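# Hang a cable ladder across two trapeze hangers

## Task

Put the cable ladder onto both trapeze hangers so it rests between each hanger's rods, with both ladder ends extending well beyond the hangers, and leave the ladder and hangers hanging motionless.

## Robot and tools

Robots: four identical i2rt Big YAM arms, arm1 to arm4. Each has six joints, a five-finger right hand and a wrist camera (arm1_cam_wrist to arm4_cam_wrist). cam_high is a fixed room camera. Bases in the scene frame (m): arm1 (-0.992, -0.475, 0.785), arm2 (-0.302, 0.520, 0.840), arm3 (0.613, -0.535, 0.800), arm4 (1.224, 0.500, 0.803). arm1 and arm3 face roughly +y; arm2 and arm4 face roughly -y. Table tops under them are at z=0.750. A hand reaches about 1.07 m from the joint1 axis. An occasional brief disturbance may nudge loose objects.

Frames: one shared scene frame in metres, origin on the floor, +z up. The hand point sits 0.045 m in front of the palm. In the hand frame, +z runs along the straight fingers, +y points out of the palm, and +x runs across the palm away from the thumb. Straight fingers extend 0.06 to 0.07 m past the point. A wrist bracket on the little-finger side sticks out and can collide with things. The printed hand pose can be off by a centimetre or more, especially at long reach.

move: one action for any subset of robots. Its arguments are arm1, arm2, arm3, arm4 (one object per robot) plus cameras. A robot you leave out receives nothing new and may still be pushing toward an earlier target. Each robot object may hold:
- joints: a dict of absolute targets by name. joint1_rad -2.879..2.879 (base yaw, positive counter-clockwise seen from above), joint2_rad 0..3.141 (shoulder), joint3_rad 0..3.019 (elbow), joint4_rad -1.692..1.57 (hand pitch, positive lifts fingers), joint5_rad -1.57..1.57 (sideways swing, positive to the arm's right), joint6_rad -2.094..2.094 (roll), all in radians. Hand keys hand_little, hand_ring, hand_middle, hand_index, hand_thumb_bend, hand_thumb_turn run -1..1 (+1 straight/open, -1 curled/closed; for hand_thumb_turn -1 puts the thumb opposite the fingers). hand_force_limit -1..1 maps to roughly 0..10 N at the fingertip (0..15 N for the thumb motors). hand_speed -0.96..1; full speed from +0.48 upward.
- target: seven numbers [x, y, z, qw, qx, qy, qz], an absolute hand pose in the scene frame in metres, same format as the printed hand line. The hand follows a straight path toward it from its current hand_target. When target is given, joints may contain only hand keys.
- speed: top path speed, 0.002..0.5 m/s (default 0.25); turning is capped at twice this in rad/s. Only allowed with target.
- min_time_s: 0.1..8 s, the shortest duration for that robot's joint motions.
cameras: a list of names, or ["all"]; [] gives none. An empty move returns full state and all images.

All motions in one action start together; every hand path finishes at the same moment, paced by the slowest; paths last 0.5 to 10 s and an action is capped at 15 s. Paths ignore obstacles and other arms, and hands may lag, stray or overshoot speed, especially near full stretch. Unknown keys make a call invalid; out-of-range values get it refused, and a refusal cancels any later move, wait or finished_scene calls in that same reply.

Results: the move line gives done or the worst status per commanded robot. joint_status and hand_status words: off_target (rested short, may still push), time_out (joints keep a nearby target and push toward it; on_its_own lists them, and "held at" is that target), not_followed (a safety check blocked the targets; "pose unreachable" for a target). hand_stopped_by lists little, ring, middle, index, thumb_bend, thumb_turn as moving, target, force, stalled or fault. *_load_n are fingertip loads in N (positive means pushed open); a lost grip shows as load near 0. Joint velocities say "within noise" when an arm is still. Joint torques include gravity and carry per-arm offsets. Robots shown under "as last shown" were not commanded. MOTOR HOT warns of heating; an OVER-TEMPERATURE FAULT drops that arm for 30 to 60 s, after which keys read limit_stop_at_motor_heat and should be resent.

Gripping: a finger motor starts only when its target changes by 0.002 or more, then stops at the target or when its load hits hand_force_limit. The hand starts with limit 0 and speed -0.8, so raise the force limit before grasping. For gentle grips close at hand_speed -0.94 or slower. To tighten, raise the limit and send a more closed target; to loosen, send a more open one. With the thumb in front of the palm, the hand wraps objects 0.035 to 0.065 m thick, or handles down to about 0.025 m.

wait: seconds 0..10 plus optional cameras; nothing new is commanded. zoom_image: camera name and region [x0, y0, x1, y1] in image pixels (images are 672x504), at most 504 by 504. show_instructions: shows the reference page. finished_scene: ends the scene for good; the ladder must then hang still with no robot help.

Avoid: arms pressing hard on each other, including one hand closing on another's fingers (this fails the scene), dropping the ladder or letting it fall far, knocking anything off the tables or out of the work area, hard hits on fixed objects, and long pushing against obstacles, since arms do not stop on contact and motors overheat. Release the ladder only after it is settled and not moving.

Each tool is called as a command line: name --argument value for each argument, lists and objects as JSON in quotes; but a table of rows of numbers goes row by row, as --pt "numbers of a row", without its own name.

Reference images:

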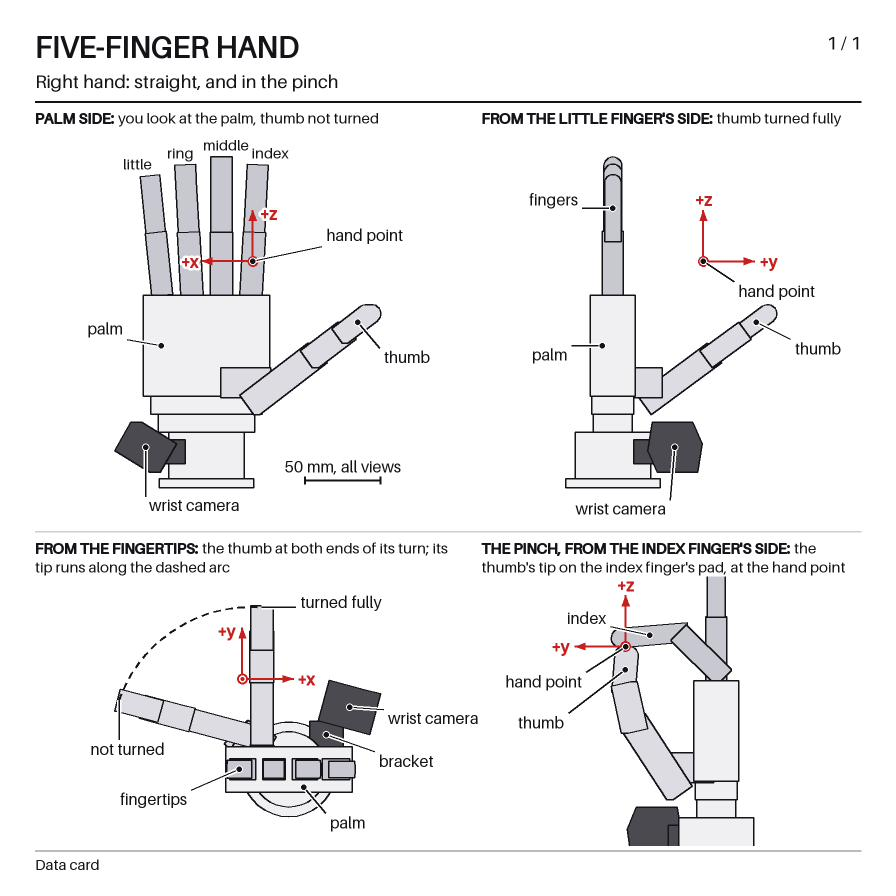

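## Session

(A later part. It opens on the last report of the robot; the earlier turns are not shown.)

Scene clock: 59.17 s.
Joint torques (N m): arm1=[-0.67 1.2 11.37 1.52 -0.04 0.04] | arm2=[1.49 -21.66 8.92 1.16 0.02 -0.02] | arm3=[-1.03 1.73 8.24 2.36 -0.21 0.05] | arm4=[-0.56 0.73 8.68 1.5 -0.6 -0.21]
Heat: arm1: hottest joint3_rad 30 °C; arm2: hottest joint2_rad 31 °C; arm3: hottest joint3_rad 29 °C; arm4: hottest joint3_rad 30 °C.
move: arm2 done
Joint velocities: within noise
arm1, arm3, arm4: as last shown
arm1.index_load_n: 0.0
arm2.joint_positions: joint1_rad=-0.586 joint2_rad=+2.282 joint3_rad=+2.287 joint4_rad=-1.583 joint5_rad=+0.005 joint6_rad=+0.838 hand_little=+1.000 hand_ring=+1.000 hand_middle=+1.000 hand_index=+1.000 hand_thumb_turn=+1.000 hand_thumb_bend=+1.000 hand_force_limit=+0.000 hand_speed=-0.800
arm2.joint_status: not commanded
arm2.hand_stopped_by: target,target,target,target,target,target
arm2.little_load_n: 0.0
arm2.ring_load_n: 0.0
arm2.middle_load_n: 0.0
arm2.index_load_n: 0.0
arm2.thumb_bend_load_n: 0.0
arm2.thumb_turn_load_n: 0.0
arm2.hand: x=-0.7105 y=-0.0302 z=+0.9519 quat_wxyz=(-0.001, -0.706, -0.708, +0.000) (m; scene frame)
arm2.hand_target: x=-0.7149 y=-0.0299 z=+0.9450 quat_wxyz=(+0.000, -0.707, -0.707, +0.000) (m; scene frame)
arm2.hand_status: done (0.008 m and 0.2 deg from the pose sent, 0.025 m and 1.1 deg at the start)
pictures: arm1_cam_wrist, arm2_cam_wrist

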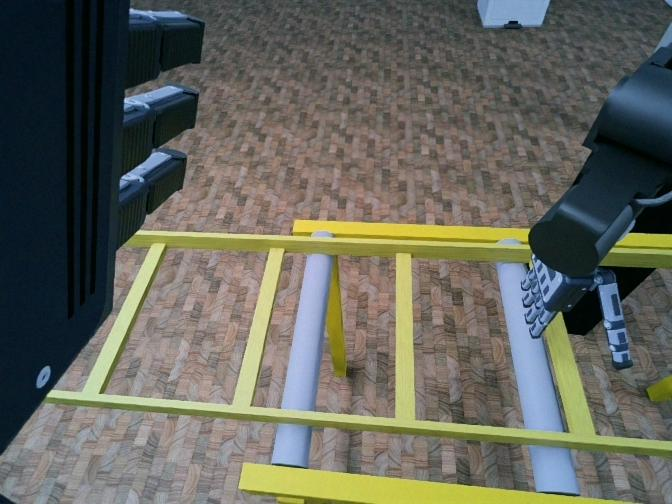

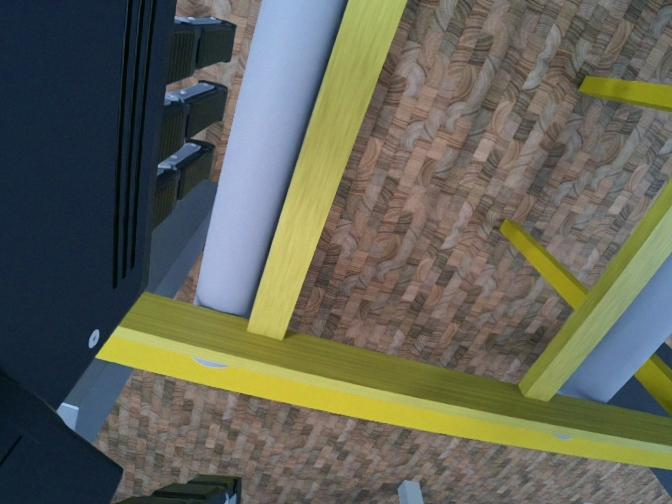

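move --arm2 '{"target": [-0.715, -0.03, 0.955, 0, 0.7071, 0.7071, 0], "speed": 0.08}'

move --arm2 '{"target": [-0.715, -0.03, 0.965, 0, 0.7071, 0.7071, 0], "speed": 0.08}'

zoom_image --camera "arm2_cam_wrist" --region '[140, 0, 400, 260]'

Scene clock: 60.50 s.
Joint torques (N m): arm1=[-0.56 0.97 11.08 1.46 -0.02 0.04] | arm2=[1.9 -21.71 11.08 0.43 0.04 -0.02] | arm3=[-1.03 1.49 8.16 2.44 -0.21 0.06] | arm4=[-0.56 0.73 8.69 1.48 -0.6 -0.21]
Heat: arm1: hottest joint3_rad 30 °C; arm2: hottest joint2_rad 31 °C; arm3: hottest joint3_rad 29 °C; arm4: hottest joint3_rad 30 °C.
move: arm2 done
Joint velocities: within noise
arm1.joint_positions: joint1_rad=+0.437 joint2_rad=+0.614 joint3_rad=+1.368 joint4_rad=-1.170 joint5_rad=+0.105 joint6_rad=-1.150 hand_little=+1.000 hand_ring=+1.000 hand_middle=+1.000 hand_index=+1.000 hand_thumb_turn=+1.000 hand_thumb_bend=+1.000 hand_force_limit=+0.000 hand_speed=-0.800
arm1.joint_status: not commanded
arm1.hand_stopped_by: target,target,target,target,target,target
arm1.little_load_n: 0.0
arm1.ring_load_n: 0.0
arm1.middle_load_n: 0.0
arm1.index_load_n: 0.0
arm1.thumb_bend_load_n: 0.0
arm1.thumb_turn_load_n: 0.0
arm1.hand: x=-0.9996 y=-0.2167 z=+1.2951 quat_wxyz=(-0.473, +0.653, +0.526, +0.270) (m; scene frame)
arm1.hand_target: x=-0.9991 y=-0.2185 z=+1.3077 quat_wxyz=(-0.484, +0.648, +0.521, +0.275) (m; scene frame)
arm1.hand_status: not commanded
arm2.joint_positions: joint1_rad=-0.586 joint2_rad=+2.282 joint3_rad=+2.287 joint4_rad=-1.590 joint5_rad=+0.005 joint6_rad=+0.838 hand_little=+1.000 hand_ring=+1.000 hand_middle=+1.000 hand_index=+1.000 hand_thumb_turn=+1.000 hand_thumb_bend=+1.000 hand_force_limit=+0.000 hand_speed=-0.800
arm2.joint_status: not commanded
arm2.hand_stopped_by: target,target,target,target,target,target
arm2.little_load_n: 0.0
arm2.ring_load_n: 0.0
arm2.middle_load_n: 0.0
arm2.index_load_n: 0.0
arm2.thumb_bend_load_n: 0.0
arm2.thumb_turn_load_n: 0.0
arm2.hand: x=-0.7092 y=-0.0287 z=+0.9521 quat_wxyz=(-0.001, -0.706, -0.708, -0.004) (m; scene frame)
arm2.hand_target: x=-0.7149 y=-0.0299 z=+0.9550 quat_wxyz=(+0.000, -0.707, -0.707, +0.000) (m; scene frame)
arm2.hand_status: done (0.007 m and 0.5 deg from the pose sent, 0.005 m and 0.2 deg at the start)
arm3, arm4: as last shown
pictures: none

Scene clock: 61.53 s.
Joint torques (N m): arm1=[-0.5 1.14 11.14 1.58 -0.04 0.06] | arm2=[1.49 -21.66 12.6 0.29 0.02 -0.03] | arm3=[-1.08 1.67 8.14 2.4 -0.2 0.06] | arm4=[-0.62 0.73 8.69 1.48 -0.6 -0.21]
Heat: arm1: hottest joint3_rad 30 °C; arm2: hottest joint2_rad 31 °C; arm3: hottest joint3_rad 29 °C; arm4: hottest joint3_rad 30 °C.
move: arm2 off_target
Joint velocities: within noise
arm1: as last shown
arm1.little_load_n: -0.5
arm2.joint_positions: joint1_rad=-0.586 joint2_rad=+2.282 joint3_rad=+2.298 joint4_rad=-1.616 joint5_rad=+0.005 joint6_rad=+0.838 hand_little=+1.000 hand_ring=+1.000 hand_middle=+1.000 hand_index=+1.000 hand_thumb_turn=+1.000 hand_thumb_bend=+1.000 hand_force_limit=+0.000 hand_speed=-0.800
arm2.joint_status: not commanded
arm2.hand_stopped_by: target,target,target,target,target,target
arm2.little_load_n: 0.0
arm2.ring_load_n: 0.0
arm2.middle_load_n: 0.0
arm2.index_load_n: 0.0
arm2.thumb_bend_load_n: 0.0
arm2.thumb_turn_load_n: 0.0
arm2.hand: x=-0.7064 y=-0.0256 z=+0.9565 quat_wxyz=(-0.001, -0.706, -0.708, -0.011) (m; scene frame)
arm2.hand_target: x=-0.7147 y=-0.0297 z=+0.9651 quat_wxyz=(+0.000, -0.707, -0.707, +0.001) (m; scene frame)
arm2.hand_status: off_target (0.013 m and 1.3 deg from the pose sent, 0.014 m and 0.5 deg at the start)
arm3.joint_positions: joint1_rad=-0.351 joint2_rad=+0.376 joint3_rad=+0.629 joint4_rad=-0.274 joint5_rad=-1.021 joint6_rad=-1.574 hand_little=+1.000 hand_ring=+1.000 hand_middle=+1.000 hand_index=+1.000 hand_thumb_turn=+1.000 hand_thumb_bend=+1.000 hand_force_limit=+0.000 hand_speed=-0.800
arm3.joint_status: not commanded
arm3.hand_stopped_by: target,target,target,target,target,target
arm3.little_load_n: 0.0
arm3.ring_load_n: 0.0
arm3.middle_load_n: 0.0
arm3.index_load_n: 0.0
arm3.thumb_bend_load_n: 0.0
arm3.thumb_turn_load_n: 0.0
arm3.hand: x=+0.5476 y=-0.2198 z=+1.1913 quat_wxyz=(-0.651, +0.276, +0.657, +0.260) (m; scene frame)
arm3.hand_target: x=+0.5500 y=-0.2201 z=+1.1999 quat_wxyz=(-0.653, +0.271, +0.653, +0.271) (m; scene frame)
arm3.hand_status: not commanded
arm4.joint_positions: joint1_rad=-1.179 joint2_rad=+0.550 joint3_rad=+0.766 joint4_rad=-0.743 joint5_rad=-1.572 joint6_rad=-2.089 hand_little=+1.000 hand_ring=+1.000 hand_middle=+1.000 hand_index=+1.000 hand_thumb_turn=+1.000 hand_thumb_bend=+1.000 hand_force_limit=+0.000 hand_speed=-0.800
arm4.joint_status: not commanded
arm4.hand_stopped_by: target,target,target,target,target,target
arm4.little_load_n: 0.0
arm4.ring_load_n: 0.0
arm4.middle_load_n: 0.0
arm4.index_load_n: 0.0
arm4.thumb_bend_load_n: 0.0
arm4.thumb_turn_load_n: 0.0
arm4.hand: x=+1.1042 y=+0.2211 z=+1.2007 quat_wxyz=(+0.361, +0.600, -0.371, +0.610) (m; scene frame)
arm4.hand_target: x=+1.1005 y=+0.2192 z=+1.1999 quat_wxyz=(+0.366, +0.603, -0.364, +0.608) (m; scene frame)
arm4.hand_status: not commanded
pictures: none

Scaled by 1.938 from the camera's 672x504 image, which has a finer 960x720 frame.
This view is cut from an older image: the scene may have changed since it was taken.

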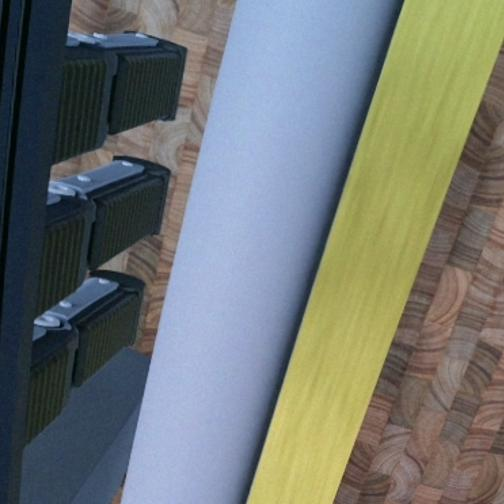

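move --arm2 '{"target": [-0.62, -0.032, 0.94, 0, 0.7071, 0.7071, 0], "speed": 0.08}' --cameras '["arm2_cam_wrist", "arm1_cam_wrist", "arm3_cam_wrist"]'

Scene clock: 63.93 s.
Joint torques (N m): arm1=[-0.85 1.03 11.18 1.5 0 0.05] | arm2=[2.55 -21.54 8.53 1.16 -0.01 0.13] | arm3=[-1.26 1.73 8.16 2.44 -0.22 0.05] | arm4=[-0.56 0.79 8.68 1.5 -0.61 -0.21]
Heat: arm1: hottest joint3_rad 30 °C; arm2: hottest joint2_rad 32 °C; arm3: hottest joint3_rad 30 °C; arm4: hottest joint3_rad 30 °C.
move: arm2 off_target
Joint velocities: within noise
arm1, arm3, arm4: as last shown
arm1.little_load_n: 0.0
arm2.joint_positions: joint1_rad=-0.484 joint2_rad=+2.112 joint3_rad=+1.933 joint4_rad=-1.426 joint5_rad=+0.005 joint6_rad=+0.934 hand_little=+1.000 hand_ring=+1.000 hand_middle=+1.000 hand_index=+1.000 hand_thumb_turn=+1.000 hand_thumb_bend=+1.000 hand_force_limit=+0.000 hand_speed=-0.800
arm2.joint_status: not commanded
arm2.hand_stopped_by: target,target,target,target,target,target
arm2.little_load_n: 0.0
arm2.ring_load_n: 0.0
arm2.middle_load_n: 0.0
arm2.index_load_n: 0.0
arm2.thumb_bend_load_n: 0.0
arm2.thumb_turn_load_n: 0.0
arm2.hand: x=-0.6200 y=-0.0277 z=+0.9296 quat_wxyz=(+0.001, -0.704, -0.710, -0.013) (m; scene frame)
arm2.hand_target: x=-0.6200 y=-0.0318 z=+0.9401 quat_wxyz=(+0.000, -0.707, -0.707, +0.000) (m; scene frame)
arm2.hand_status: off_target (0.011 m and 1.6 deg from the pose sent, 0.088 m and 1.3 deg at the start)
pictures: arm1_cam_wrist, arm2_cam_wrist, arm3_cam_wrist

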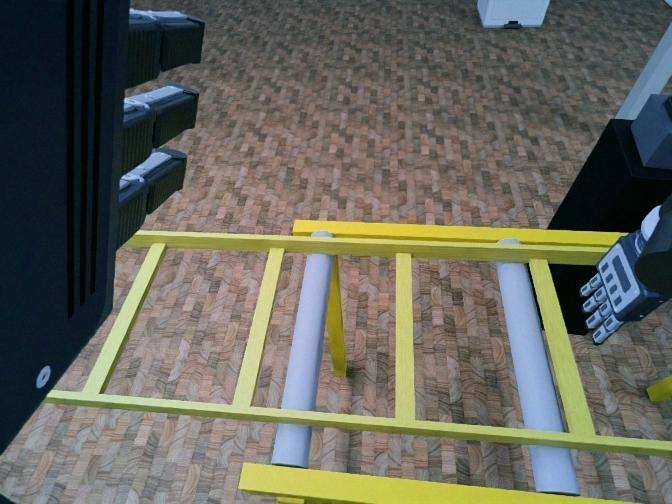

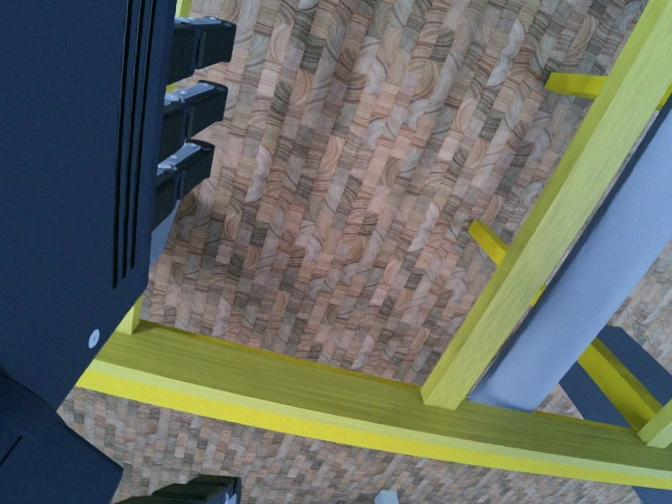

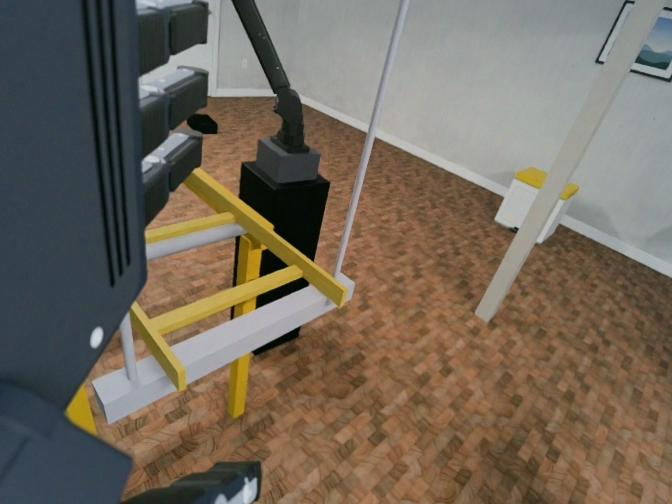

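zoom_image --camera "arm1_cam_wrist" --region '[480, 200, 672, 400]'

Scaled by 2.520 from the camera's 672x504 image, which has a finer 960x720 frame.

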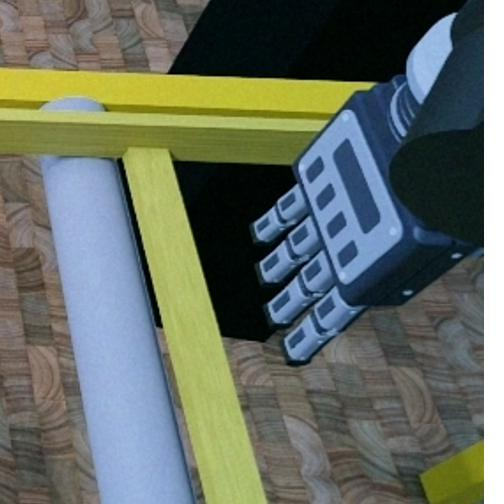

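move --arm2 '{"target": [-0.40, -0.032, 0.94, 0, 0.7071, 0.7071, 0], "speed": 0.08}' --cameras '["arm2_cam_wrist", "arm1_cam_wrist", "arm3_cam_wrist"]'

Scene clock: 71.17 s.
Joint torques (N m): arm1=[-0.91 1.38 11.37 1.44 -0.04 0.05] | arm2=[1.9 -17.73 8.09 1.14 -0.12 0.08] | arm3=[-1.32 1.61 8.25 2.37 -0.2 0.05] | arm4=[-0.62 0.73 8.68 1.5 -0.61 -0.21]
Heat: arm1: hottest joint3_rad 30 °C; arm2: hottest joint2_rad 32 °C; arm3: hottest joint3_rad 30 °C; arm4: hottest joint3_rad 30 °C.
move: arm2 done
Joint velocities: within noise
arm1, arm3, arm4: as last shown
arm1.ring_load_n: 0.5
arm2.joint_positions: joint1_rad=-0.151 joint2_rad=+1.846 joint3_rad=+1.521 joint4_rad=-1.280 joint5_rad=+0.004 joint6_rad=+1.266 hand_little=+1.000 hand_ring=+1.000 hand_middle=+1.000 hand_index=+1.000 hand_thumb_turn=+1.000 hand_thumb_bend=+1.000 hand_force_limit=+0.000 hand_speed=-0.800
arm2.joint_status: not commanded
arm2.hand_stopped_by: target,target,target,target,target,target
arm2.little_load_n: 0.0
arm2.ring_load_n: 0.0
arm2.middle_load_n: 0.0
arm2.index_load_n: 0.0
arm2.thumb_bend_load_n: 0.0
arm2.thumb_turn_load_n: 0.0
arm2.hand: x=-0.4008 y=-0.0282 z=+0.9316 quat_wxyz=(+0.006, -0.704, -0.711, -0.011) (m; scene frame)
arm2.hand_target: x=-0.4001 y=-0.0319 z=+0.9399 quat_wxyz=(+0.000, -0.707, -0.707, +0.000) (m; scene frame)
arm2.hand_status: done (0.009 m and 1.5 deg from the pose sent, 0.220 m and 1.6 deg at the start)
arm4.middle_load_n: -0.5
pictures: arm1_cam_wrist, arm2_cam_wrist, arm3_cam_wrist

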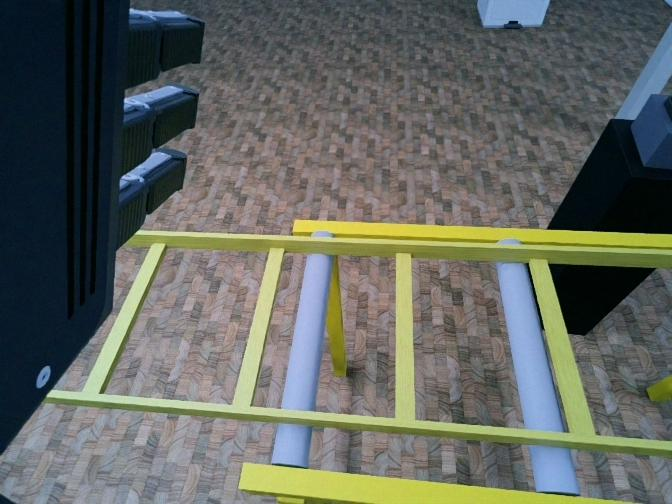

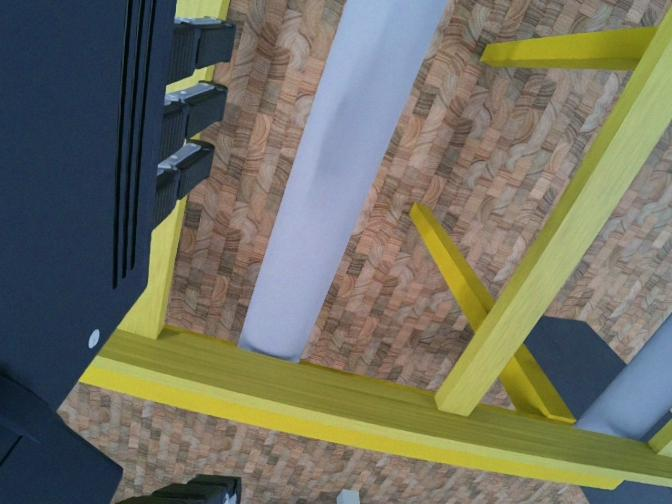

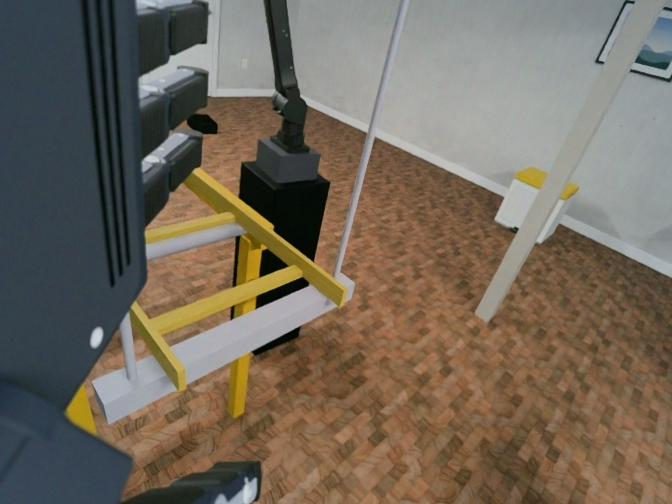

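move --arm2 '{"target": [-0.45, -0.032, 0.975, 0, 0.7071, 0.7071, 0], "speed": 0.15}'

move --arm2 '{"target": [-0.71, -0.032, 0.975, 0, 0.7071, 0.7071, 0], "speed": 0.2}'

move --arm2 '{"target": [-0.71, -0.032, 0.905, 0, 0.7071, 0.7071, 0], "speed": 0.1}' --cameras '["arm1_cam_wrist", "arm2_cam_wrist"]'

Scene clock: 73.03 s.
Joint torques (N m): arm1=[-0.79 1.2 11.07 1.62 -0.07 0.06] | arm2=[2.02 -16.67 12.19 0.47 -0.08 -0.1] | arm3=[-1.08 1.55 8.17 2.35 -0.21 0.05] | arm4=[-0.56 0.73 8.68 1.5 -0.6 -0.21]
Heat: arm1: hottest joint3_rad 31 °C; arm2: hottest joint2_rad 32 °C; arm3: hottest joint3_rad 30 °C; arm4: hottest joint3_rad 30 °C.
move: arm2 off_target
Joint velocities: within noise
arm1, arm3, arm4: as last shown
arm1.ring_load_n: 0.0
arm2.joint_positions: joint1_rad=-0.234 joint2_rad=+1.846 joint3_rad=+1.600 joint4_rad=-1.364 joint5_rad=+0.005 joint6_rad=+1.208 hand_little=+1.000 hand_ring=+1.000 hand_middle=+1.000 hand_index=+1.000 hand_thumb_turn=+1.000 hand_thumb_bend=+1.000 hand_force_limit=+0.000 hand_speed=-0.800
arm2.joint_status: not commanded
arm2.hand_stopped_by: target,target,target,target,target,target
arm2.little_load_n: 0.0
arm2.ring_load_n: 0.0
arm2.middle_load_n: 0.0
arm2.index_load_n: 0.0
arm2.thumb_bend_load_n: 0.0
arm2.thumb_turn_load_n: 0.0
arm2.hand: x=-0.4470 y=-0.0209 z=+0.9604 quat_wxyz=(+0.007, -0.712, -0.702, -0.014) (m; scene frame)
arm2.hand_target: x=-0.4498 y=-0.0315 z=+0.9749 quat_wxyz=(+0.000, -0.707, -0.707, +0.000) (m; scene frame)
arm2.hand_status: off_target (0.019 m and 1.9 deg from the pose sent, 0.066 m and 1.5 deg at the start)
arm4.middle_load_n: 0.0
pictures: none

Scene clock: 75.43 s.
Joint torques (N m): arm1=[-0.62 1.08 11.06 1.52 -0.08 0.06] | arm2=[2.2 -20.54 12.64 0.36 0 -0.12] | arm3=[-1.2 1.26 8.21 2.4 -0.2 0.06] | arm4=[-0.56 0.73 8.69 1.48 -0.6 -0.21]
Heat: arm1: hottest joint3_rad 31 °C; arm2: hottest joint2_rad 32 °C; arm3: hottest joint3_rad 30 °C; arm4: hottest joint3_rad 30 °C.
move: arm2 done
Joint velocities: within noise
arm1, arm3, arm4: as last shown
arm2.joint_positions: joint1_rad=-0.589 joint2_rad=+2.264 joint3_rad=+2.314 joint4_rad=-1.637 joint5_rad=+0.006 joint6_rad=+0.856 hand_little=+1.000 hand_ring=+1.000 hand_middle=+1.000 hand_index=+1.000 hand_thumb_turn=+1.000 hand_thumb_bend=+1.000 hand_force_limit=+0.000 hand_speed=-0.800
arm2.joint_status: not commanded
arm2.hand_stopped_by: target,target,target,target,target,target
arm2.little_load_n: 0.0
arm2.ring_load_n: 0.0
arm2.middle_load_n: 0.0
arm2.index_load_n: 0.0
arm2.thumb_bend_load_n: 0.0
arm2.thumb_turn_load_n: 0.0
arm2.hand: x=-0.7077 y=-0.0243 z=+0.9745 quat_wxyz=(+0.000, -0.714, -0.700, -0.005) (m; scene frame)
arm2.hand_target: x=-0.7098 y=-0.0317 z=+0.9748 quat_wxyz=(+0.000, -0.707, -0.707, +0.001) (m; scene frame)
arm2.hand_status: done (0.008 m and 1.2 deg from the pose sent, 0.264 m and 1.9 deg at the start)
arm3.little_load_n: 0.5
arm3.index_load_n: -0.5
pictures: none

Scene clock: 76.80 s.
Joint torques (N m): arm1=[-0.26 1.67 11.21 1.31 -0.07 0.03] | arm2=[2.26 -20.78 8.87 1.22 -0.01 -0.12] | arm3=[-1.03 1.73 8.2 2.4 -0.21 0.05] | arm4=[-0.56 0.79 8.68 1.5 -0.6 -0.21]
Heat: arm1: hottest joint3_rad 31 °C; arm2: hottest joint2_rad 32 °C; arm3: hottest joint3_rad 30 °C; arm4: hottest joint3_rad 30 °C.
move: arm2 off_target
Joint velocities: within noise
arm1, arm3, arm4: as last shown
arm1.index_load_n: 0.5
arm1.thumb_bend_load_n: 0.5
arm2.joint_positions: joint1_rad=-0.589 joint2_rad=+2.273 joint3_rad=+2.182 joint4_rad=-1.478 joint5_rad=+0.006 joint6_rad=+0.855 hand_little=+1.000 hand_ring=+1.000 hand_middle=+1.000 hand_index=+1.000 hand_thumb_turn=+1.000 hand_thumb_bend=+1.000 hand_force_limit=+0.000 hand_speed=-0.800
arm2.joint_status: not commanded
arm2.hand_stopped_by: target,target,target,target,target,target
arm2.little_load_n: 0.0
arm2.ring_load_n: 0.0
arm2.middle_load_n: 0.0
arm2.index_load_n: 0.0
arm2.thumb_bend_load_n: 0.0
arm2.thumb_turn_load_n: 0.0
arm2.hand: x=-0.7118 y=-0.0293 z=+0.9179 quat_wxyz=(-0.001, -0.713, -0.701, +0.004) (m; scene frame)
arm2.hand_target: x=-0.7099 y=-0.0318 z=+0.9051 quat_wxyz=(+0.000, -0.707, -0.707, +0.000) (m; scene frame)
arm2.hand_status: off_target (0.013 m and 1.1 deg from the pose sent, 0.070 m and 1.2 deg at the start)
arm3.little_load_n: 0.0
arm3.index_load_n: 0.0
pictures: arm1_cam_wrist, arm2_cam_wrist

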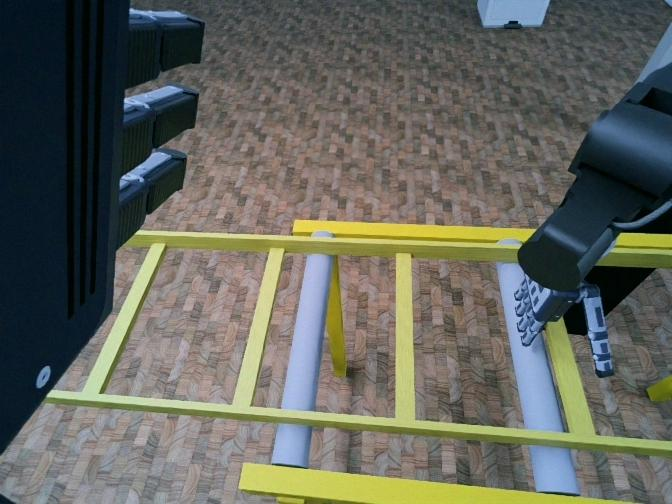

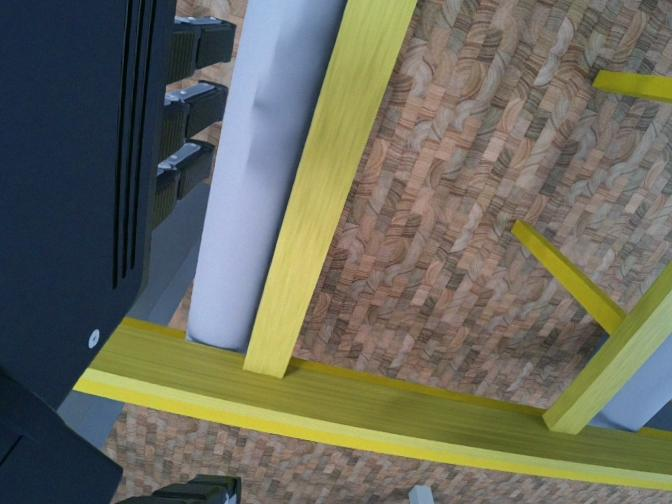

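move --arm2 '{"target": [-0.62, -0.032, 0.90, 0, 0.7071, 0.7071, 0], "speed": 0.08}' --cameras '["arm1_cam_wrist", "arm2_cam_wrist"]'

Scene clock: 80.63 s.
Joint torques (N m): arm1=[-1.08 1.38 11.1 1.5 -0.07 0.03] | arm2=[4.84 -21.66 6.74 -0.39 -1.22 0.13] | arm3=[-1.2 1.73 8.16 2.36 -0.22 0.07] | arm4=[-0.56 0.73 8.68 1.51 -0.6 -0.21]
Heat: arm1: hottest joint3_rad 31 °C; arm2: hottest joint2_rad 33 °C; arm3: hottest joint3_rad 30 °C; arm4: hottest joint3_rad 30 °C.
move: arm2 off_target
Joint velocities: within noise
arm1, arm3, arm4: as last shown
arm1.index_load_n: 0.0
arm1.thumb_bend_load_n: 0.0
arm1.thumb_turn_load_n: 0.5
arm2.joint_positions: joint1_rad=-0.523 joint2_rad=+2.135 joint3_rad=+1.885 joint4_rad=-1.298 joint5_rad=+0.035 joint6_rad=+0.931 hand_little=+1.000 hand_ring=+1.000 hand_middle=+1.000 hand_index=+1.000 hand_thumb_turn=+1.000 hand_thumb_bend=+1.000 hand_force_limit=+0.000 hand_speed=-0.800
arm2.joint_status: not commanded
arm2.hand_stopped_by: target,target,target,target,target,target
arm2.little_load_n: 0.0
arm2.ring_load_n: 1.0
arm2.middle_load_n: 0.5
arm2.index_load_n: 0.0
arm2.thumb_bend_load_n: 0.0
arm2.thumb_turn_load_n: 0.0
arm2.hand: x=-0.6554 y=-0.0239 z=+0.8943 quat_wxyz=(+0.012, -0.717, -0.697, +0.016) (m; scene frame)
arm2.hand_target: x=-0.6210 y=-0.0314 z=+0.8997 quat_wxyz=(+0.001, -0.707, -0.707, +0.000) (m; scene frame)
arm2.hand_status: off_target (0.037 m and 2.8 deg from the pose sent, 0.093 m and 1.1 deg at the start)
arm4.thumb_turn_load_n: 0.5
pictures: arm1_cam_wrist, arm2_cam_wrist

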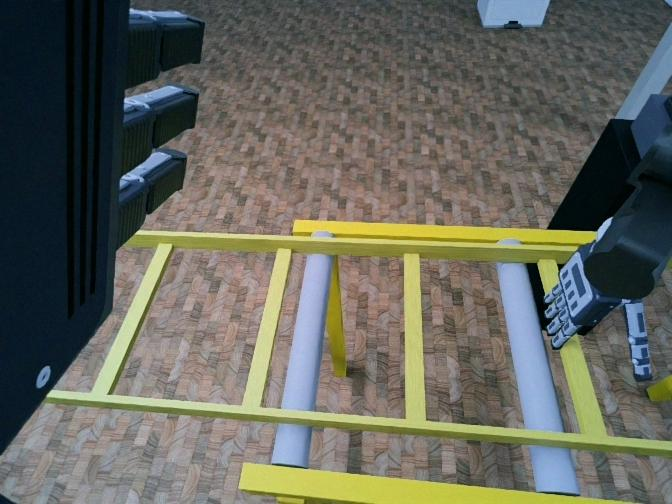

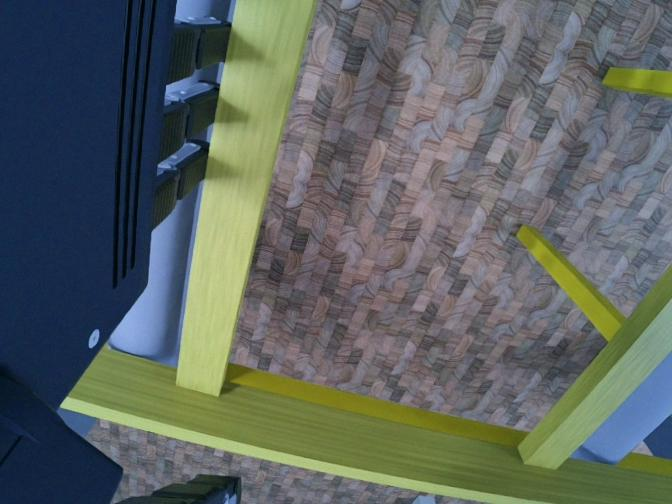

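move --arm2 '{"target": [-0.52, -0.04, 0.905, 0, 0.7071, 0.7071, 0], "speed": 0.08}' --cameras '["arm1_cam_wrist", "arm2_cam_wrist", "arm3_cam_wrist", "cam_high"]'

Scene clock: 83.10 s.
Joint torques (N m): arm1=[-0.67 1.44 11.21 1.47 -0.04 0.04] | arm2=[6.3 -20.6 7.09 -0.29 -2.08 0.22] | arm3=[-1.2 1.55 8.2 2.36 -0.21 0.06] | arm4=[-0.62 0.73 8.66 1.5 -0.6 -0.21]
Heat: arm1: hottest joint3_rad 31 °C; arm2: hottest joint2_rad 33 °C; arm3: hottest joint3_rad 30 °C; arm4: hottest joint3_rad 31 °C.
move: arm2 off_target
Joint velocities: within noise
arm1.joint_positions: joint1_rad=+0.437 joint2_rad=+0.614 joint3_rad=+1.368 joint4_rad=-1.170 joint5_rad=+0.105 joint6_rad=-1.150 hand_little=+1.000 hand_ring=+1.000 hand_middle=+1.000 hand_index=+1.000 hand_thumb_turn=+1.000 hand_thumb_bend=+1.000 hand_force_limit=+0.000 hand_speed=-0.800
arm1.joint_status: not commanded
arm1.hand_stopped_by: target,target,target,target,target,target
arm1.little_load_n: 0.0
arm1.ring_load_n: 0.0
arm1.middle_load_n: 0.0
arm1.index_load_n: 0.0
arm1.thumb_bend_load_n: 0.0
arm1.thumb_turn_load_n: 0.0
arm1.hand: x=-0.9996 y=-0.2167 z=+1.2951 quat_wxyz=(-0.473, +0.653, +0.526, +0.270) (m; scene frame)
arm1.hand_target: x=-0.9991 y=-0.2185 z=+1.3077 quat_wxyz=(-0.484, +0.648, +0.521, +0.275) (m; scene frame)
arm1.hand_status: not commanded
arm2.joint_positions: joint1_rad=-0.397 joint2_rad=+2.016 joint3_rad=+1.682 joint4_rad=-1.231 joint5_rad=+0.055 joint6_rad=+1.064 hand_little=+1.000 hand_ring=+1.000 hand_middle=+1.000 hand_index=+1.000 hand_thumb_turn=+1.000 hand_thumb_bend=+1.000 hand_force_limit=+0.000 hand_speed=-0.800
arm2.joint_status: not commanded
arm2.hand_stopped_by: target,target,target,target,target,target
arm2.little_load_n: 0.0
arm2.ring_load_n: 1.0
arm2.middle_load_n: 0.0
arm2.index_load_n: 0.0
arm2.thumb_bend_load_n: 0.0
arm2.thumb_turn_load_n: 0.0
arm2.hand: x=-0.5662 y=-0.0277 z=+0.8915 quat_wxyz=(+0.022, -0.719, -0.695, +0.013) (m; scene frame)
arm2.hand_target: x=-0.5216 y=-0.0384 z=+0.9043 quat_wxyz=(+0.001, -0.707, -0.707, -0.001) (m; scene frame)
arm2.hand_status: off_target (0.050 m and 3.5 deg from the pose sent, 0.137 m and 2.8 deg at the start)
arm3, arm4: as last shown
arm4.thumb_turn_load_n: 0.0
pictures: arm1_cam_wrist, arm2_cam_wrist, arm3_cam_wrist, cam_high

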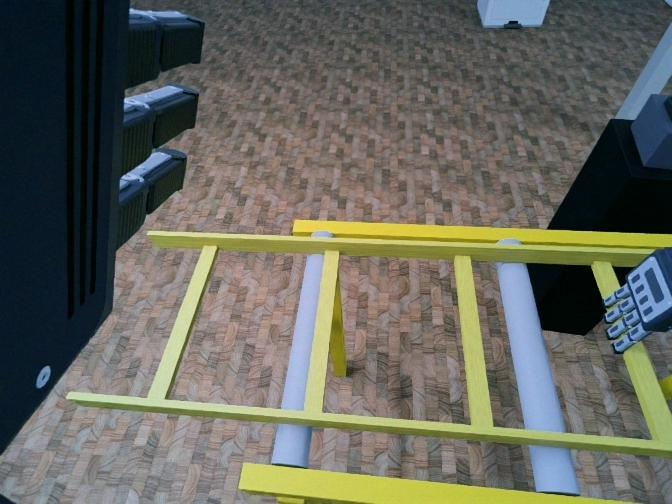

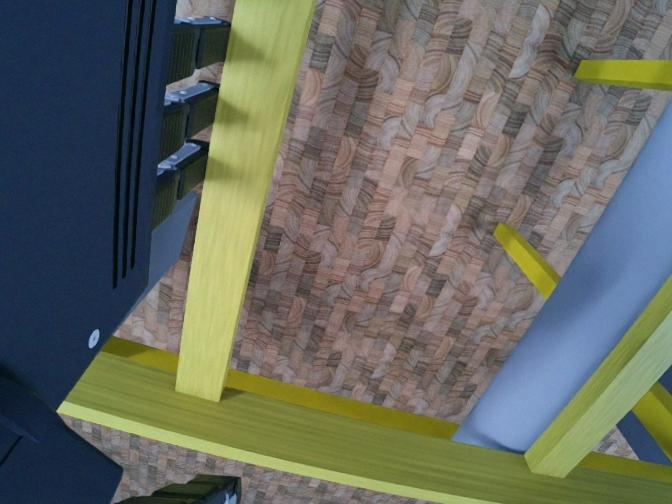

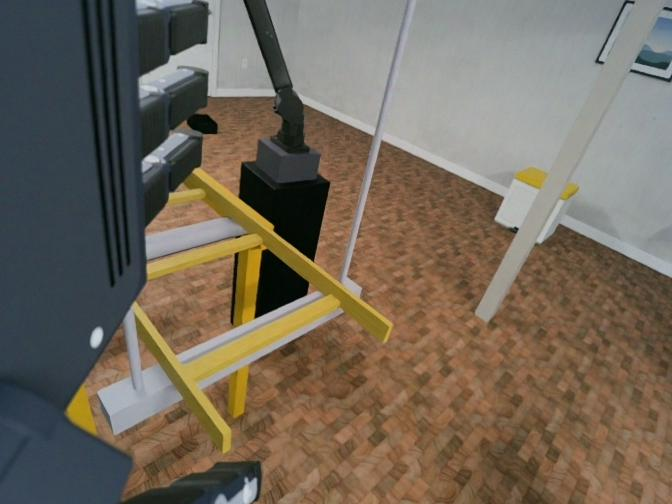

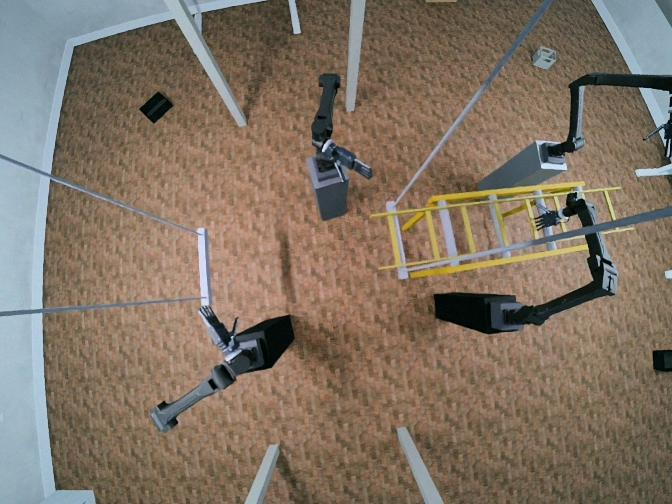

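zoom_image --camera "arm2_cam_wrist" --region '[140, 0, 340, 200]'

zoom_image --camera "arm1_cam_wrist" --region '[540, 230, 672, 362]'

zoom_image --camera "arm3_cam_wrist" --region '[90, 160, 390, 460]'

Scaled by 2.520 from the camera's 672x504 image, which has a finer 960x720 frame.

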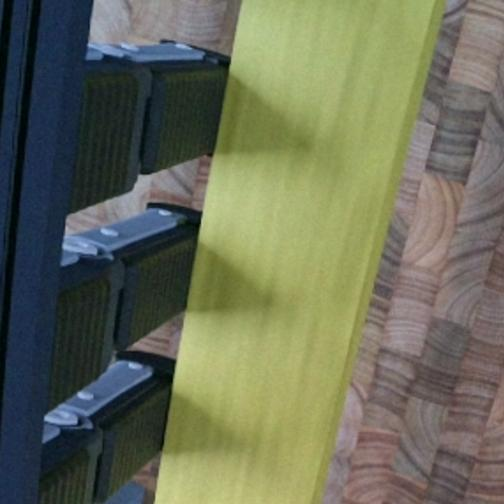

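Scaled by 3.818 from the camera's 672x504 image, which has a finer 960x720 frame.

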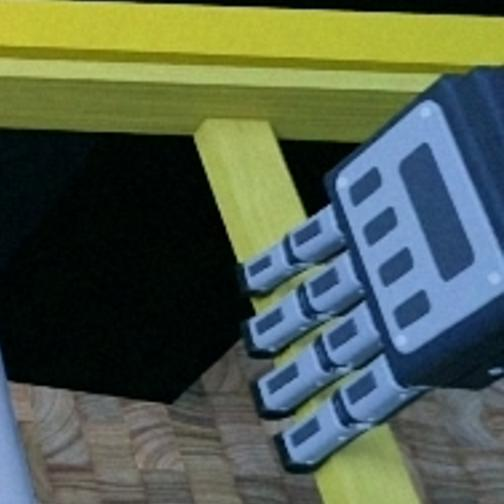

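Scaled by 1.680 from the camera's 672x504 image, which has a finer 960x720 frame.

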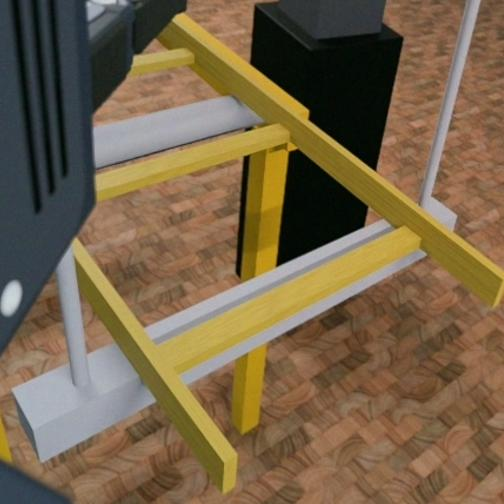

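move --arm2 '{"target": [-0.36, -0.04, 0.905, 0, 0.7071, 0.7071, 0], "speed": 0.1}' --cameras '["arm1_cam_wrist", "arm2_cam_wrist", "arm3_cam_wrist"]'

Scene clock: 87.03 s.
Joint torques (N m): arm1=[-0.97 0.97 11.21 1.42 -0.04 0.01] | arm2=[7.12 -18.55 7.66 -0.21 -3.1 0.26] | arm3=[-1.26 1.44 8.17 2.39 -0.21 0.07] | arm4=[-0.56 0.79 8.69 1.5 -0.6 -0.21]
Heat: arm1: hottest joint3_rad 31 °C; arm2: hottest joint2_rad 33 °C; arm3: hottest joint3_rad 30 °C; arm4: hottest joint3_rad 31 °C.
move: arm2 off_target
Joint velocities: within noise
arm1: as last shown
arm2.joint_positions: joint1_rad=-0.150 joint2_rad=+1.877 joint3_rad=+1.459 joint4_rad=-1.163 joint5_rad=+0.077 joint6_rad=+1.317 hand_little=+1.000 hand_ring=+1.000 hand_middle=+1.000 hand_index=+1.000 hand_thumb_turn=+1.000 hand_thumb_bend=+1.000 hand_force_limit=+0.000 hand_speed=-0.800
arm2.joint_status: not commanded
arm2.hand_stopped_by: target,target,target,target,target,target
arm2.little_load_n: 0.5
arm2.ring_load_n: 1.5
arm2.middle_load_n: 0.5
arm2.index_load_n: 0.0
arm2.thumb_bend_load_n: 0.0
arm2.thumb_turn_load_n: 0.0
arm2.hand: x=-0.4169 y=-0.0313 z=+0.8885 quat_wxyz=(+0.033, -0.721, -0.692, +0.017) (m; scene frame)
arm2.hand_target: x=-0.3625 y=-0.0375 z=+0.9044 quat_wxyz=(+0.001, -0.707, -0.707, -0.001) (m; scene frame)
arm2.hand_status: off_target (0.060 m and 4.8 deg from the pose sent, 0.207 m and 3.5 deg at the start)
arm3.joint_positions: joint1_rad=-0.351 joint2_rad=+0.376 joint3_rad=+0.629 joint4_rad=-0.274 joint5_rad=-1.021 joint6_rad=-1.574 hand_little=+1.000 hand_ring=+1.000 hand_middle=+1.000 hand_index=+1.000 hand_thumb_turn=+1.000 hand_thumb_bend=+1.000 hand_force_limit=+0.000 hand_speed=-0.800
arm3.joint_status: not commanded
arm3.hand_stopped_by: target,target,target,target,target,target
arm3.little_load_n: 0.0
arm3.ring_load_n: 0.0
arm3.middle_load_n: 0.0
arm3.index_load_n: 0.0
arm3.thumb_bend_load_n: 0.0
arm3.thumb_turn_load_n: 0.0
arm3.hand: x=+0.5476 y=-0.2198 z=+1.1913 quat_wxyz=(-0.651, +0.276, +0.657, +0.260) (m; scene frame)
arm3.hand_target: x=+0.5500 y=-0.2201 z=+1.1999 quat_wxyz=(-0.653, +0.271, +0.653, +0.271) (m; scene frame)
arm3.hand_status: not commanded
arm4.joint_positions: joint1_rad=-1.179 joint2_rad=+0.550 joint3_rad=+0.766 joint4_rad=-0.743 joint5_rad=-1.572 joint6_rad=-2.089 hand_little=+1.000 hand_ring=+1.000 hand_middle=+1.000 hand_index=+1.000 hand_thumb_turn=+1.000 hand_thumb_bend=+1.000 hand_force_limit=+0.000 hand_speed=-0.800
arm4.joint_status: not commanded
arm4.hand_stopped_by: target,target,target,target,target,target
arm4.little_load_n: 0.0
arm4.ring_load_n: 0.0
arm4.middle_load_n: 0.0
arm4.index_load_n: 0.0
arm4.thumb_bend_load_n: 0.0
arm4.thumb_turn_load_n: 0.0
arm4.hand: x=+1.1042 y=+0.2211 z=+1.2007 quat_wxyz=(+0.361, +0.600, -0.371, +0.610) (m; scene frame)
arm4.hand_target: x=+1.1005 y=+0.2192 z=+1.1999 quat_wxyz=(+0.366, +0.603, -0.364, +0.608) (m; scene frame)
arm4.hand_status: not commanded
pictures: arm1_cam_wrist, arm2_cam_wrist, arm3_cam_wrist

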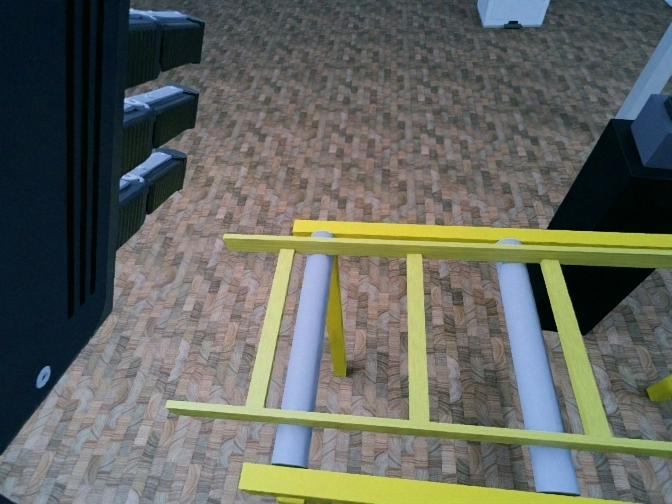

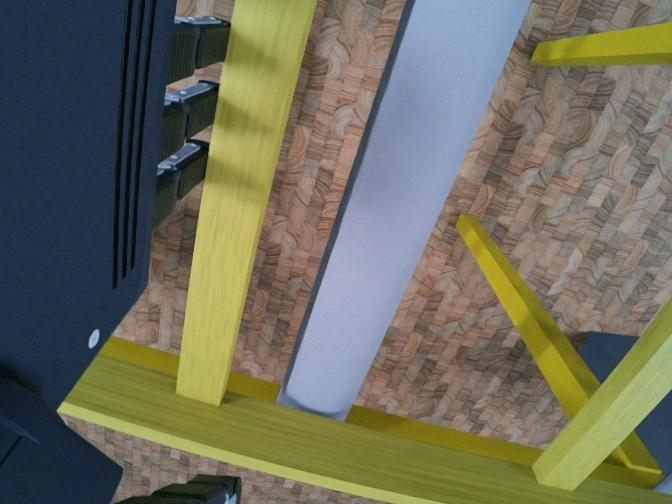

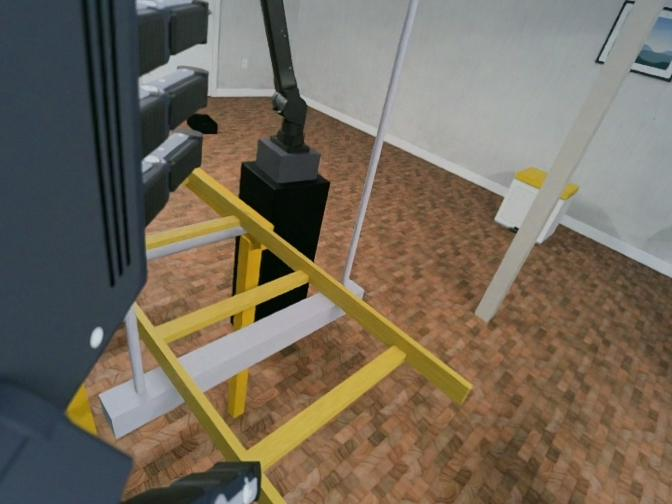

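move --arm2 '{"target": [-0.25, -0.04, 0.912, 0, 0.7071, 0.7071, 0], "speed": 0.1}' --cameras '["arm2_cam_wrist", "arm3_cam_wrist"]'

Scene clock: 89.20 s.
Joint torques (N m): arm1=[-0.85 1.03 11.17 1.36 -0.04 0] | arm2=[7.71 -18.49 8.58 -0.02 -3.35 0.28] | arm3=[-1.03 1.79 8.18 2.33 -0.21 0.07] | arm4=[-0.62 0.79 8.68 1.48 -0.6 -0.2]
Heat: arm1: hottest joint3_rad 31 °C; arm2: hottest joint2_rad 33 °C; arm3: hottest joint3_rad 30 °C; arm4: hottest joint3_rad 31 °C.
move: arm2 off_target
Joint velocities: within noise
arm1, arm3, arm4: as last shown
arm2.joint_positions: joint1_rad=+0.048 joint2_rad=+1.842 joint3_rad=+1.408 joint4_rad=-1.173 joint5_rad=+0.081 joint6_rad=+1.519 hand_little=+1.000 hand_ring=+1.000 hand_middle=+1.000 hand_index=+1.000 hand_thumb_turn=+1.000 hand_thumb_bend=+1.000 hand_force_limit=+0.000 hand_speed=-0.800
arm2.joint_status: not commanded
arm2.hand_stopped_by: target,target,target,target,target,target
arm2.little_load_n: 0.0
arm2.ring_load_n: 2.0
arm2.middle_load_n: 0.0
arm2.index_load_n: 0.0
arm2.thumb_bend_load_n: 0.0
arm2.thumb_turn_load_n: 0.0
arm2.hand: x=-0.3103 y=-0.0340 z=+0.8889 quat_wxyz=(+0.039, -0.722, -0.691, +0.015) (m; scene frame)
arm2.hand_target: x=-0.2527 y=-0.0370 z=+0.9115 quat_wxyz=(+0.001, -0.706, -0.708, -0.002) (m; scene frame)
arm2.hand_status: off_target (0.065 m and 5.4 deg from the pose sent, 0.169 m and 4.8 deg at the start; pose on its path clipped on 8 of 57 steps)
pictures: arm2_cam_wrist, arm3_cam_wrist

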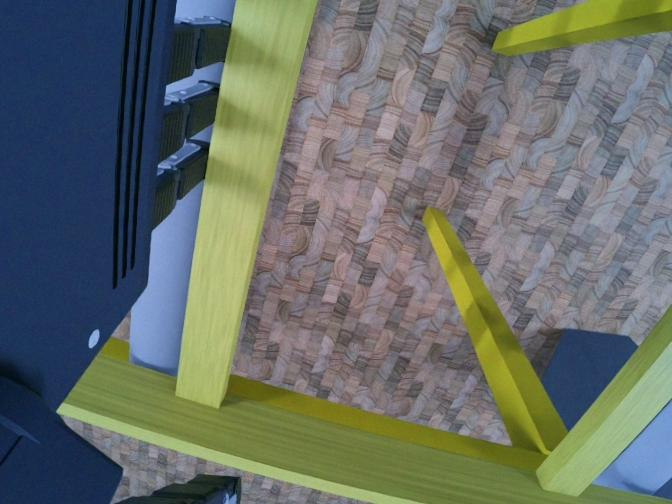

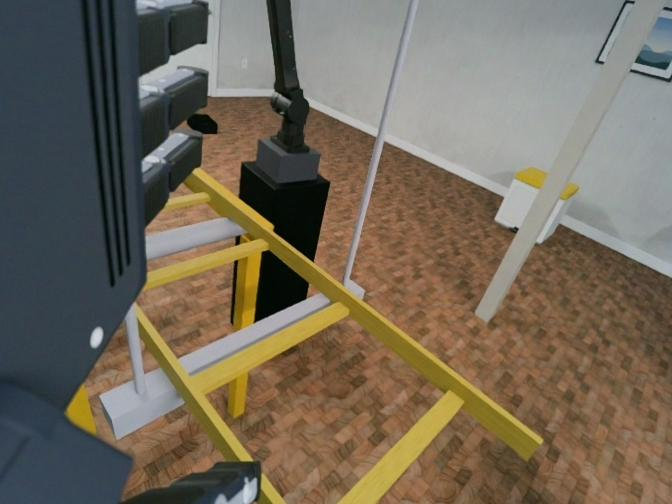

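move --arm2 '{"target": [-0.145, -0.04, 0.914, 0, 0.7071, 0.7071, 0], "speed": 0.1}' --cameras '["arm2_cam_wrist", "arm3_cam_wrist", "cam_high"]'

Scene clock: 92.23 s.
Joint torques (N m): arm1=[-1.49 0.97 10.86 1.63 0 0.03] | arm2=[5.89 -16.79 11.75 -0.12 -2.75 0.16] | arm3=[-1.32 1.44 8.21 2.37 -0.21 0.06] | arm4=[-0.62 0.79 8.68 1.5 -0.6 -0.21]
Heat: arm1: hottest joint3_rad 31 °C; arm2: hottest joint2_rad 33 °C; arm3: hottest joint3_rad 30 °C; arm4: hottest joint3_rad 31 °C.
move: arm2 off_target
Joint velocities: within noise
arm1, arm3, arm4: as last shown
arm1.thumb_bend_load_n: 0.5
arm2.joint_positions: joint1_rad=+0.267 joint2_rad=+1.840 joint3_rad=+1.407 joint4_rad=-1.184 joint5_rad=+0.064 joint6_rad=+1.731 hand_little=+1.000 hand_ring=+1.000 hand_middle=+1.000 hand_index=+1.000 hand_thumb_turn=+1.000 hand_thumb_bend=+1.000 hand_force_limit=+0.000 hand_speed=-0.800
arm2.joint_status: not commanded
arm2.hand_stopped_by: target,target,target,target,target,target
arm2.little_load_n: 0.0
arm2.ring_load_n: 1.0
arm2.middle_load_n: 0.0
arm2.index_load_n: 0.0
arm2.thumb_bend_load_n: 0.0
arm2.thumb_turn_load_n: 0.0
arm2.hand: x=-0.1919 y=-0.0319 z=+0.8901 quat_wxyz=(+0.034, -0.719, -0.694, +0.015) (m; scene frame)
arm2.hand_target: x=-0.1465 y=-0.0374 z=+0.9142 quat_wxyz=(+0.000, -0.707, -0.708, +0.000) (m; scene frame)
arm2.hand_status: off_target (0.053 m and 4.7 deg from the pose sent, 0.167 m and 5.4 deg at the start; pose on its path clipped on 27 of 84 steps)
arm3.thumb_bend_load_n: 0.5
pictures: arm2_cam_wrist, arm3_cam_wrist, cam_high

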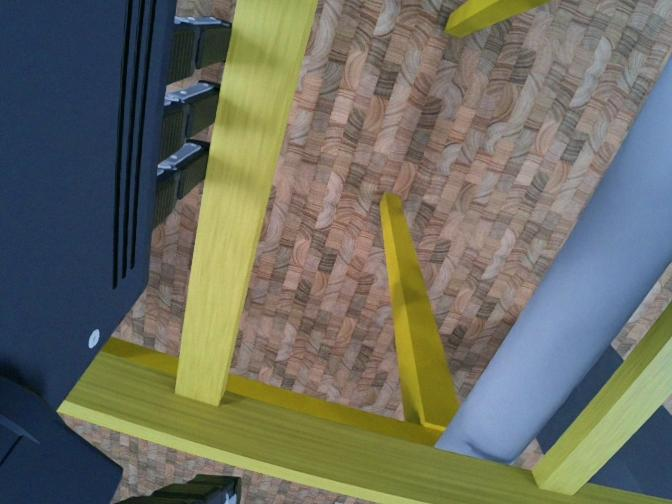

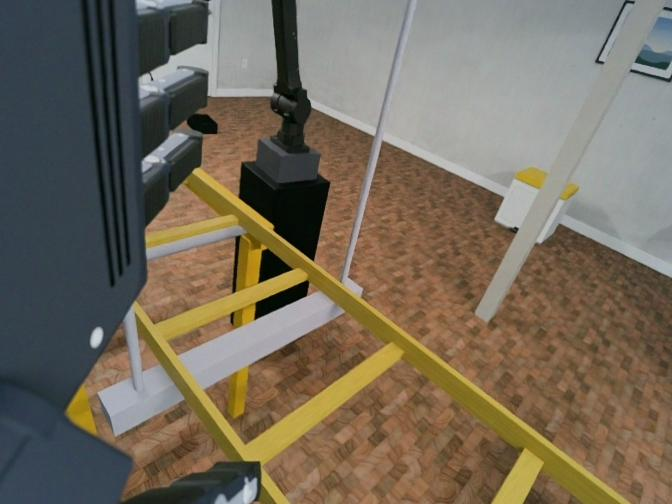

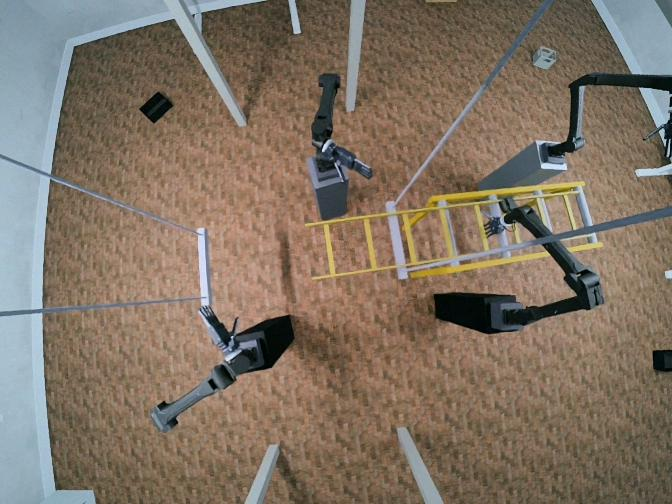

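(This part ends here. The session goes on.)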